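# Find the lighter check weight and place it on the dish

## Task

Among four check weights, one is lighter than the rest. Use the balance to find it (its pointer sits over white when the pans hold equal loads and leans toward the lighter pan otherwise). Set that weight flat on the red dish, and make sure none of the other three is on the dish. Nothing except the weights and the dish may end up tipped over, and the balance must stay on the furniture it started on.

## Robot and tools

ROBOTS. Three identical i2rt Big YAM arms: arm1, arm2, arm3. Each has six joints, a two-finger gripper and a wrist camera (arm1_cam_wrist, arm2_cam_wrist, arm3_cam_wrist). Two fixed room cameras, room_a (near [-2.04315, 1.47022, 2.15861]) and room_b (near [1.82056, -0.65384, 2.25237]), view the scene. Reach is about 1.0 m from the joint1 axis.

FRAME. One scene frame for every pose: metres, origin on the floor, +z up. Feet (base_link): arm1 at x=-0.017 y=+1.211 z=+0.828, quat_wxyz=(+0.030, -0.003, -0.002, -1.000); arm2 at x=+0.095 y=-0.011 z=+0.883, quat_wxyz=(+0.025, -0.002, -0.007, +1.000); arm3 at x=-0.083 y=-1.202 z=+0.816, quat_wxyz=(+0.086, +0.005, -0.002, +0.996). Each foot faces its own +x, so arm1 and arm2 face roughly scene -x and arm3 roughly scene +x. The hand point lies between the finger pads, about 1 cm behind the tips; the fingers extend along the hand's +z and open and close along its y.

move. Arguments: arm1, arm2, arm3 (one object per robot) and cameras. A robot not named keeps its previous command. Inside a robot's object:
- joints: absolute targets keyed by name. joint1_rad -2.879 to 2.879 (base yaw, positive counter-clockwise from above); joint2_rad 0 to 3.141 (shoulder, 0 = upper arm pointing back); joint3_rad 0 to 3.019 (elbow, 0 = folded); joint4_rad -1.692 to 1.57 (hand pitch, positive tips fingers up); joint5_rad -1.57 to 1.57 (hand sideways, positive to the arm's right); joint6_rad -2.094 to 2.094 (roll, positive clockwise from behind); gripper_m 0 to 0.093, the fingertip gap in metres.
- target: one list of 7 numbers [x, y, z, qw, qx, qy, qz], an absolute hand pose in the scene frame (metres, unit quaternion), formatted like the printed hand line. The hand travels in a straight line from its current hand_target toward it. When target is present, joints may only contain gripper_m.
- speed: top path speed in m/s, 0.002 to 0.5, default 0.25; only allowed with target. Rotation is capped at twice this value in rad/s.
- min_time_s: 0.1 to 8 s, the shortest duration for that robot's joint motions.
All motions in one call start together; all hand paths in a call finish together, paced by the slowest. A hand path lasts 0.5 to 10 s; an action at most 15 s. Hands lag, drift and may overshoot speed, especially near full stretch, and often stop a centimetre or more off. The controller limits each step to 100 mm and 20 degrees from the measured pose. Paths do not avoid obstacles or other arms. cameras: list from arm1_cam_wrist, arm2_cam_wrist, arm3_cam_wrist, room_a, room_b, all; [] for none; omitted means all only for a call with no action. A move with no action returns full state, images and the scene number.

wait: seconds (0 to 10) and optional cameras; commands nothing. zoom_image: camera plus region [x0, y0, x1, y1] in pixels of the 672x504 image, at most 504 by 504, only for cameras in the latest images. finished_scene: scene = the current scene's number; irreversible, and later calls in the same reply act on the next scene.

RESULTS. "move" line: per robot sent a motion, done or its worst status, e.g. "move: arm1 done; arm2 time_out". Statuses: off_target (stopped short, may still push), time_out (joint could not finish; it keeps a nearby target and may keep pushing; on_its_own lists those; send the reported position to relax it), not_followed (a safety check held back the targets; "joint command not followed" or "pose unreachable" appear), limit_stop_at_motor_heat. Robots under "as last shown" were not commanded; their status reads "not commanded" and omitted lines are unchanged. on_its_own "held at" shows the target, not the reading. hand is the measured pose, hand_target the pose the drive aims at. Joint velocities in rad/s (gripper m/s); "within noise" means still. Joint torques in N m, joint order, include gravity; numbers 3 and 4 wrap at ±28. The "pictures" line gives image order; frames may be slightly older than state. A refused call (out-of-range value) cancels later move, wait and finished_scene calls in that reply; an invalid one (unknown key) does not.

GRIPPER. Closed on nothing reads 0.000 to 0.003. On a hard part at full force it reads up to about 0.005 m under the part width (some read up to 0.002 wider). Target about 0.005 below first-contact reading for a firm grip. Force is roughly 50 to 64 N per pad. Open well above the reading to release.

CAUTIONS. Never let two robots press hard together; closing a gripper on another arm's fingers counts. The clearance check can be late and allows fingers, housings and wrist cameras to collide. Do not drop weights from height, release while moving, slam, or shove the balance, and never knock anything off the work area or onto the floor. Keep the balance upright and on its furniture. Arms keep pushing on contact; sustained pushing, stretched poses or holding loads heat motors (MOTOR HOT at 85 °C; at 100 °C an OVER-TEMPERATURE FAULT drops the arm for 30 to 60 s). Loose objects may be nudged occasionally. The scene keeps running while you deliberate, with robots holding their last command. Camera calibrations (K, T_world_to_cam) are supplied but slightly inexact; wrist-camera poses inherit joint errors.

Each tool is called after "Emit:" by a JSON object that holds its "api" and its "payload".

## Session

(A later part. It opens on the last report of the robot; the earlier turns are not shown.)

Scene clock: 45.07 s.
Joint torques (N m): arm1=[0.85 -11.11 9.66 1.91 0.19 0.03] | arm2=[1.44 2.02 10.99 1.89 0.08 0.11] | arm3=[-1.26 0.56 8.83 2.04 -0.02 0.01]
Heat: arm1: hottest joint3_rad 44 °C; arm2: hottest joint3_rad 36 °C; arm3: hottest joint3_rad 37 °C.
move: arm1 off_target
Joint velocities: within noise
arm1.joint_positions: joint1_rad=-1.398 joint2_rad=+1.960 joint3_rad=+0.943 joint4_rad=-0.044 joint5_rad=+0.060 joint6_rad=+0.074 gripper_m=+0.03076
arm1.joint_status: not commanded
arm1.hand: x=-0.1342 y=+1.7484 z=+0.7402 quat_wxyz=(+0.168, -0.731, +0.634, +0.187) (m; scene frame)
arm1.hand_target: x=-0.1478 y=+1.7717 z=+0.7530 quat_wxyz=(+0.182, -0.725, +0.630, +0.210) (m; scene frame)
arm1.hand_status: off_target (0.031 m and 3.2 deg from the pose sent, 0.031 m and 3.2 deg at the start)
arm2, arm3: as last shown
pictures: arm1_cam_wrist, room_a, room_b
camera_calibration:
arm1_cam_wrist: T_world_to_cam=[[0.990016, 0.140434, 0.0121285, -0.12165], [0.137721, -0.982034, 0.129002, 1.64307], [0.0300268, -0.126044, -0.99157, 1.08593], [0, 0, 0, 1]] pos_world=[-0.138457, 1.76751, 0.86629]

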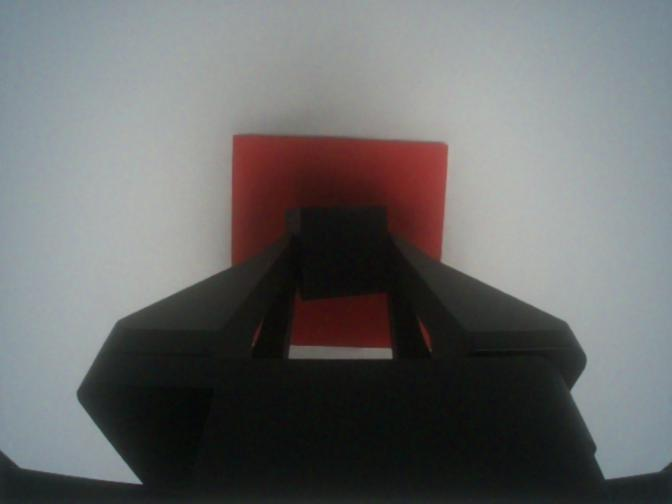

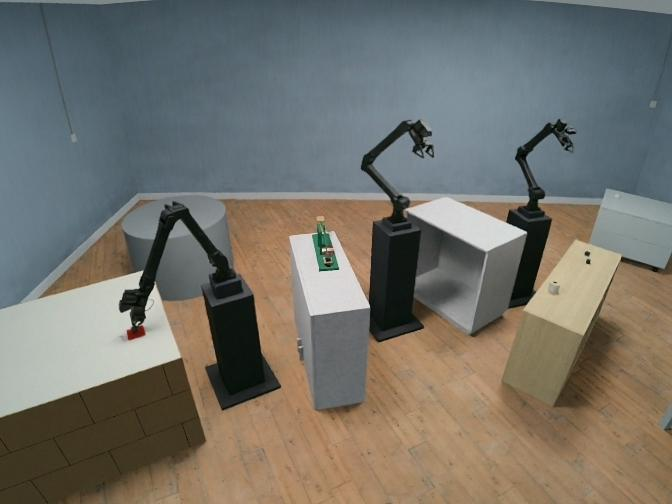

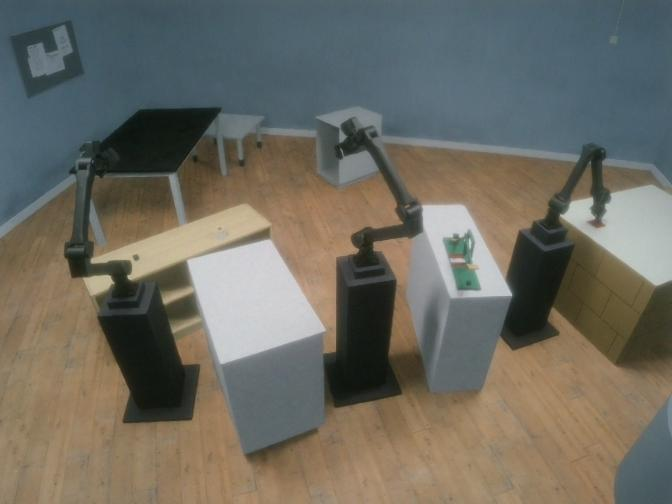

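Emit:
{"api": "move", "payload": {"arm1": {"target":[-0.148,1.774,0.746,-0.182,0.725,-0.630,-0.210],"speed":0.05}}}

Emit:
{"api": "move", "payload": {"arm1": {"target":[-0.148,1.775,0.742,-0.182,0.725,-0.630,-0.210],"speed":0.05}, "cameras": ["arm1_cam_wrist","room_a"]}}

Emit:
{"api": "zoom_image", "payload": {"camera": "room_a", "region": [115, 300, 165, 350]}}

Scene clock: 46.20 s.
Joint torques (N m): arm1=[0.67 -11.52 9.46 2.04 0.17 0.02] | arm2=[1.44 2.37 11.02 1.87 0.08 0.11] | arm3=[-1.08 0.44 8.77 2.1 -0.01 0.01]
Heat: arm1: hottest joint3_rad 44 °C; arm2: hottest joint3_rad 36 °C; arm3: hottest joint3_rad 37 °C.
move: arm1 off_target
Joint velocities: within noise
arm1.joint_positions: joint1_rad=-1.397 joint2_rad=+1.973 joint3_rad=+0.947 joint4_rad=-0.032 joint5_rad=+0.061 joint6_rad=+0.074 gripper_m=+0.03076
arm1.joint_status: not commanded
arm1.hand: x=-0.1349 y=+1.7507 z=+0.7364 quat_wxyz=(+0.169, -0.731, +0.634, +0.189) (m; scene frame)
arm1.hand_target: x=-0.1480 y=+1.7728 z=+0.7470 quat_wxyz=(+0.182, -0.725, +0.630, +0.210) (m; scene frame)
arm1.hand_status: off_target (0.028 m and 3.0 deg from the pose sent, 0.030 m and 3.2 deg at the start)
arm2, arm3: as last shown
pictures: none

Scene clock: 47.17 s.
Joint torques (N m): arm1=[1.32 -10.93 9.48 2.04 0.16 0.01] | arm2=[1.55 2.02 10.96 1.92 0.08 0.11] | arm3=[-1.14 0.38 8.8 2.09 -0.01 0]
Heat: arm1: hottest joint3_rad 44 °C; arm2: hottest joint3_rad 36 °C; arm3: hottest joint3_rad 37 °C.
move: arm1 off_target
Joint velocities: within noise
arm1.joint_positions: joint1_rad=-1.397 joint2_rad=+1.978 joint3_rad=+0.952 joint4_rad=-0.024 joint5_rad=+0.061 joint6_rad=+0.074 gripper_m=+0.03076
arm1.joint_status: not commanded
arm1.hand: x=-0.1356 y=+1.7536 z=+0.7362 quat_wxyz=(+0.172, -0.730, +0.633, +0.192) (m; scene frame)
arm1.hand_target: x=-0.1480 y=+1.7738 z=+0.7428 quat_wxyz=(+0.182, -0.725, +0.630, +0.210) (m; scene frame)
arm1.hand_status: off_target (0.025 m and 2.5 deg from the pose sent, 0.028 m and 3.0 deg at the start)
arm2, arm3: as last shown
pictures: arm1_cam_wrist, room_a
camera_calibration:
arm1_cam_wrist: T_world_to_cam=[[0.990026, 0.140425, 0.0113623, -0.120358], [0.138148, -0.983453, 0.117201, 1.66007], [0.0276322, -0.114462, -0.993043, 1.06309], [0, 0, 0, 1]] pos_world=[-0.139553, 1.77119, 0.862503]

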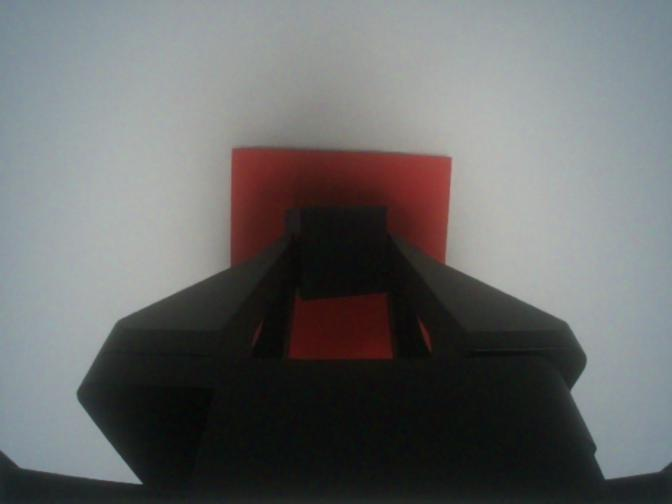

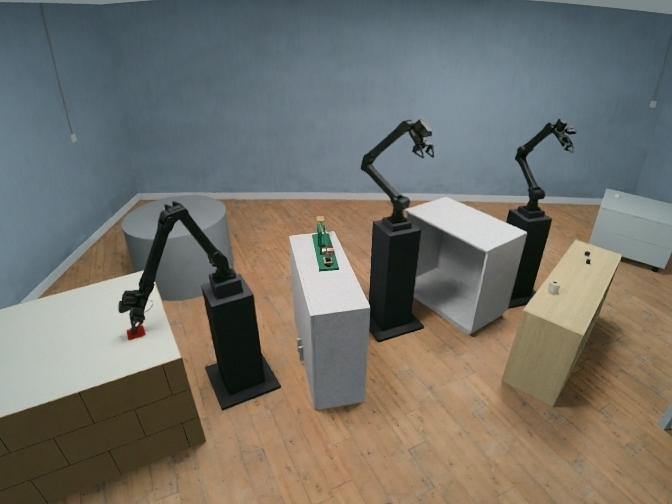

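Scaled by 10.080 from the camera's 672x504 image, which has a finer 960x720 frame.

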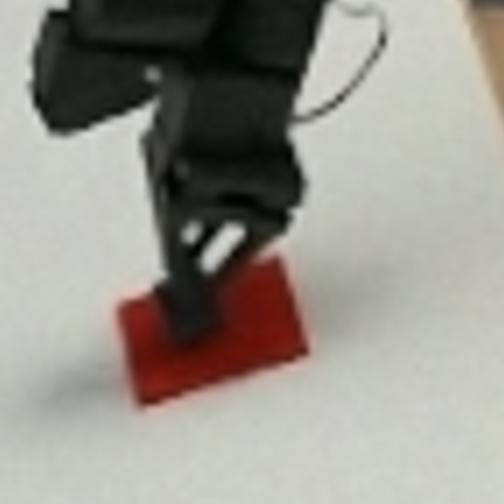

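Emit:
{"api": "move", "payload": {"arm1": {"joints":{"gripper_m":0.06},"min_time_s":1.2}, "cameras": ["arm1_cam_wrist","room_a"]}}

Emit:
{"api": "zoom_image", "payload": {"camera": "room_a", "region": [115, 300, 165, 350]}}

Scene clock: 47.97 s.
Joint torques (N m): arm1=[1.03 -10.93 9.07 1.89 0.16 0.02] | arm2=[1.26 2.26 10.95 1.89 0.07 0.11] | arm3=[-1.14 0.5 8.77 2.1 -0.02 0.02]
Heat: arm1: hottest joint3_rad 44 °C; arm2: hottest joint3_rad 36 °C; arm3: hottest joint3_rad 37 °C.
move: arm1 done
Joint velocities: within noise
arm1.joint_positions: joint1_rad=-1.397 joint2_rad=+1.981 joint3_rad=+0.957 joint4_rad=-0.020 joint5_rad=+0.061 joint6_rad=+0.074 gripper_m=+0.05985
arm1.joint_status: all done
arm1.hand: x=-0.1363 y=+1.7565 z=+0.7367 quat_wxyz=(+0.173, -0.729, +0.633, +0.194) (m; scene frame)
arm1.hand_target: x=-0.1478 y=+1.7739 z=+0.7428 quat_wxyz=(+0.182, -0.725, +0.630, +0.210) (m; scene frame)
arm1.hand_status: not commanded
arm2.joint_positions: joint1_rad=+0.482 joint2_rad=+0.585 joint3_rad=+1.357 joint4_rad=-1.462 joint5_rad=+0.226 joint6_rad=+0.023 gripper_m=+0.09396
arm2.joint_status: not commanded
arm2.hand: x=-0.1095 y=-0.0683 z=+1.3892 quat_wxyz=(-0.010, +0.891, +0.138, -0.433) (m; scene frame)
arm2.hand_target: x=-0.1075 y=-0.0675 z=+1.4001 quat_wxyz=(-0.007, +0.885, +0.136, -0.444) (m; scene frame)
arm2.hand_status: not commanded
arm3.joint_positions: joint1_rad=-0.065 joint2_rad=+0.649 joint3_rad=+1.390 joint4_rad=-1.161 joint5_rad=-0.034 joint6_rad=-0.702 gripper_m=+0.09396
arm3.joint_status: not commanded
arm3.hand: x=-0.3410 y=-1.1470 z=+1.3892 quat_wxyz=(-0.236, +0.811, +0.203, -0.495) (m; scene frame)
arm3.hand_target: x=-0.3379 y=-1.1478 z=+1.4005 quat_wxyz=(-0.241, +0.805, +0.201, -0.504) (m; scene frame)
arm3.hand_status: not commanded
pictures: arm1_cam_wrist, room_a
camera_calibration:
arm1_cam_wrist: T_world_to_cam=[[0.990092, 0.140014, 0.0106809, -0.118854], [0.137968, -0.984135, 0.11155, 1.66829], [0.02613, -0.108971, -0.993701, 1.05458], [0, 0, 0, 1]] pos_world=[-0.14005, 1.77338, 0.86311]

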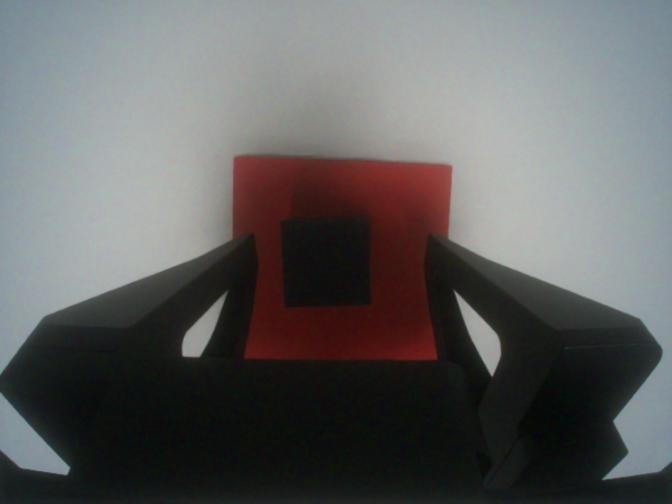

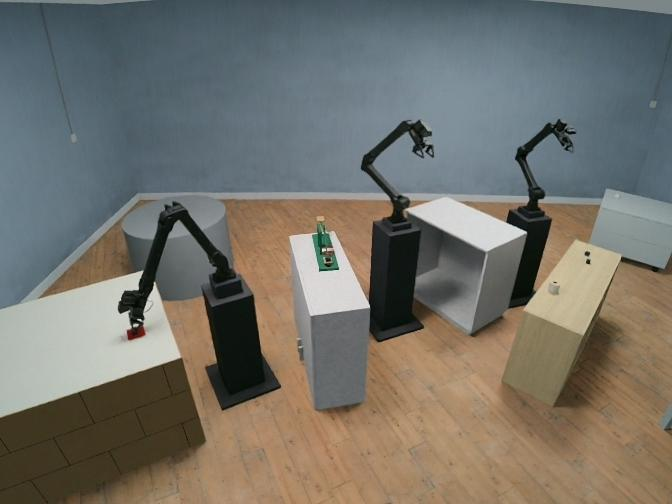

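Scaled by 10.080 from the camera's 672x504 image, which has a finer 960x720 frame.

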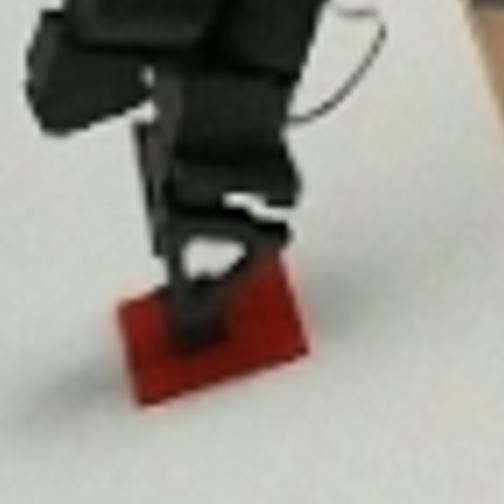

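Emit:
{"api": "move", "payload": {"arm1": {"target":[-0.14,1.73,0.86,-0.182,0.725,-0.630,-0.210],"speed":0.15}, "cameras": ["arm1_cam_wrist"]}}

Emit:
{"api": "zoom_image", "payload": {"camera": "arm1_cam_wrist", "region": [200, 100, 480, 380]}}

Scene clock: 49.73 s.
Joint torques (N m): arm1=[0.67 -11.75 8.32 0.95 0.21 0.04] | arm2=[1.49 2.14 10.97 1.89 0.08 0.1] | arm3=[-1.14 0.44 8.81 2.07 0 0.02]
Heat: arm1: hottest joint3_rad 44 °C; arm2: hottest joint3_rad 36 °C; arm3: hottest joint3_rad 37 °C.
move: arm1 off_target
Joint velocities: within noise
arm1.joint_positions: joint1_rad=-1.390 joint2_rad=+1.674 joint3_rad=+0.900 joint4_rad=-0.252 joint5_rad=+0.065 joint6_rad=+0.080 gripper_m=+0.05993
arm1.joint_status: not commanded
arm1.hand: x=-0.1321 y=+1.7286 z=+0.8478 quat_wxyz=(+0.179, -0.728, +0.631, +0.201) (m; scene frame)
arm1.hand_target: x=-0.1400 y=+1.7300 z=+0.8598 quat_wxyz=(+0.182, -0.725, +0.630, +0.210) (m; scene frame)
arm1.hand_status: off_target (0.015 m and 1.2 deg from the pose sent, 0.126 m and 2.2 deg at the start)
arm2, arm3: as last shown
pictures: arm1_cam_wrist
camera_calibration:
arm1_cam_wrist: T_world_to_cam=[[0.990142, 0.139726, 0.00976801, -0.118988], [0.13821, -0.985955, 0.0937604, 1.64611], [0.0227316, -0.0914861, -0.995547, 1.13275], [0, 0, 0, 1]] pos_world=[-0.135444, 1.74325, 0.974529]

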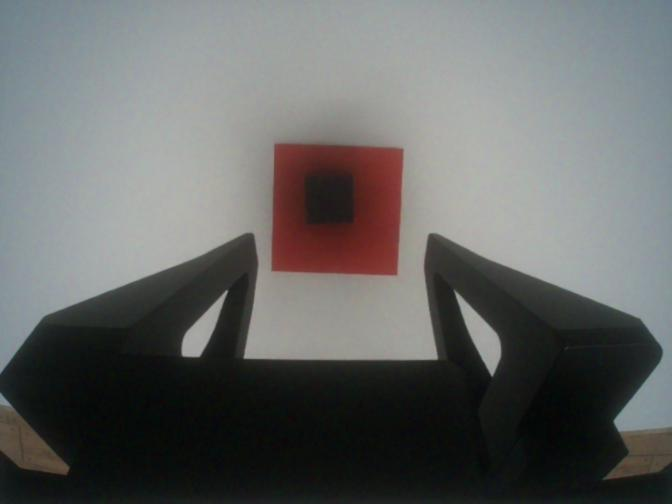

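Scaled by 1.800 from the camera's 672x504 image, which has a finer 960x720 frame.

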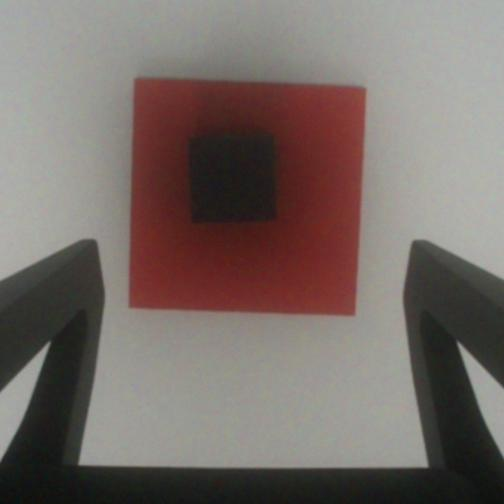

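Emit:
{"api": "finished_scene", "payload": {"scene": 1}}

The scene is finished: the task was done.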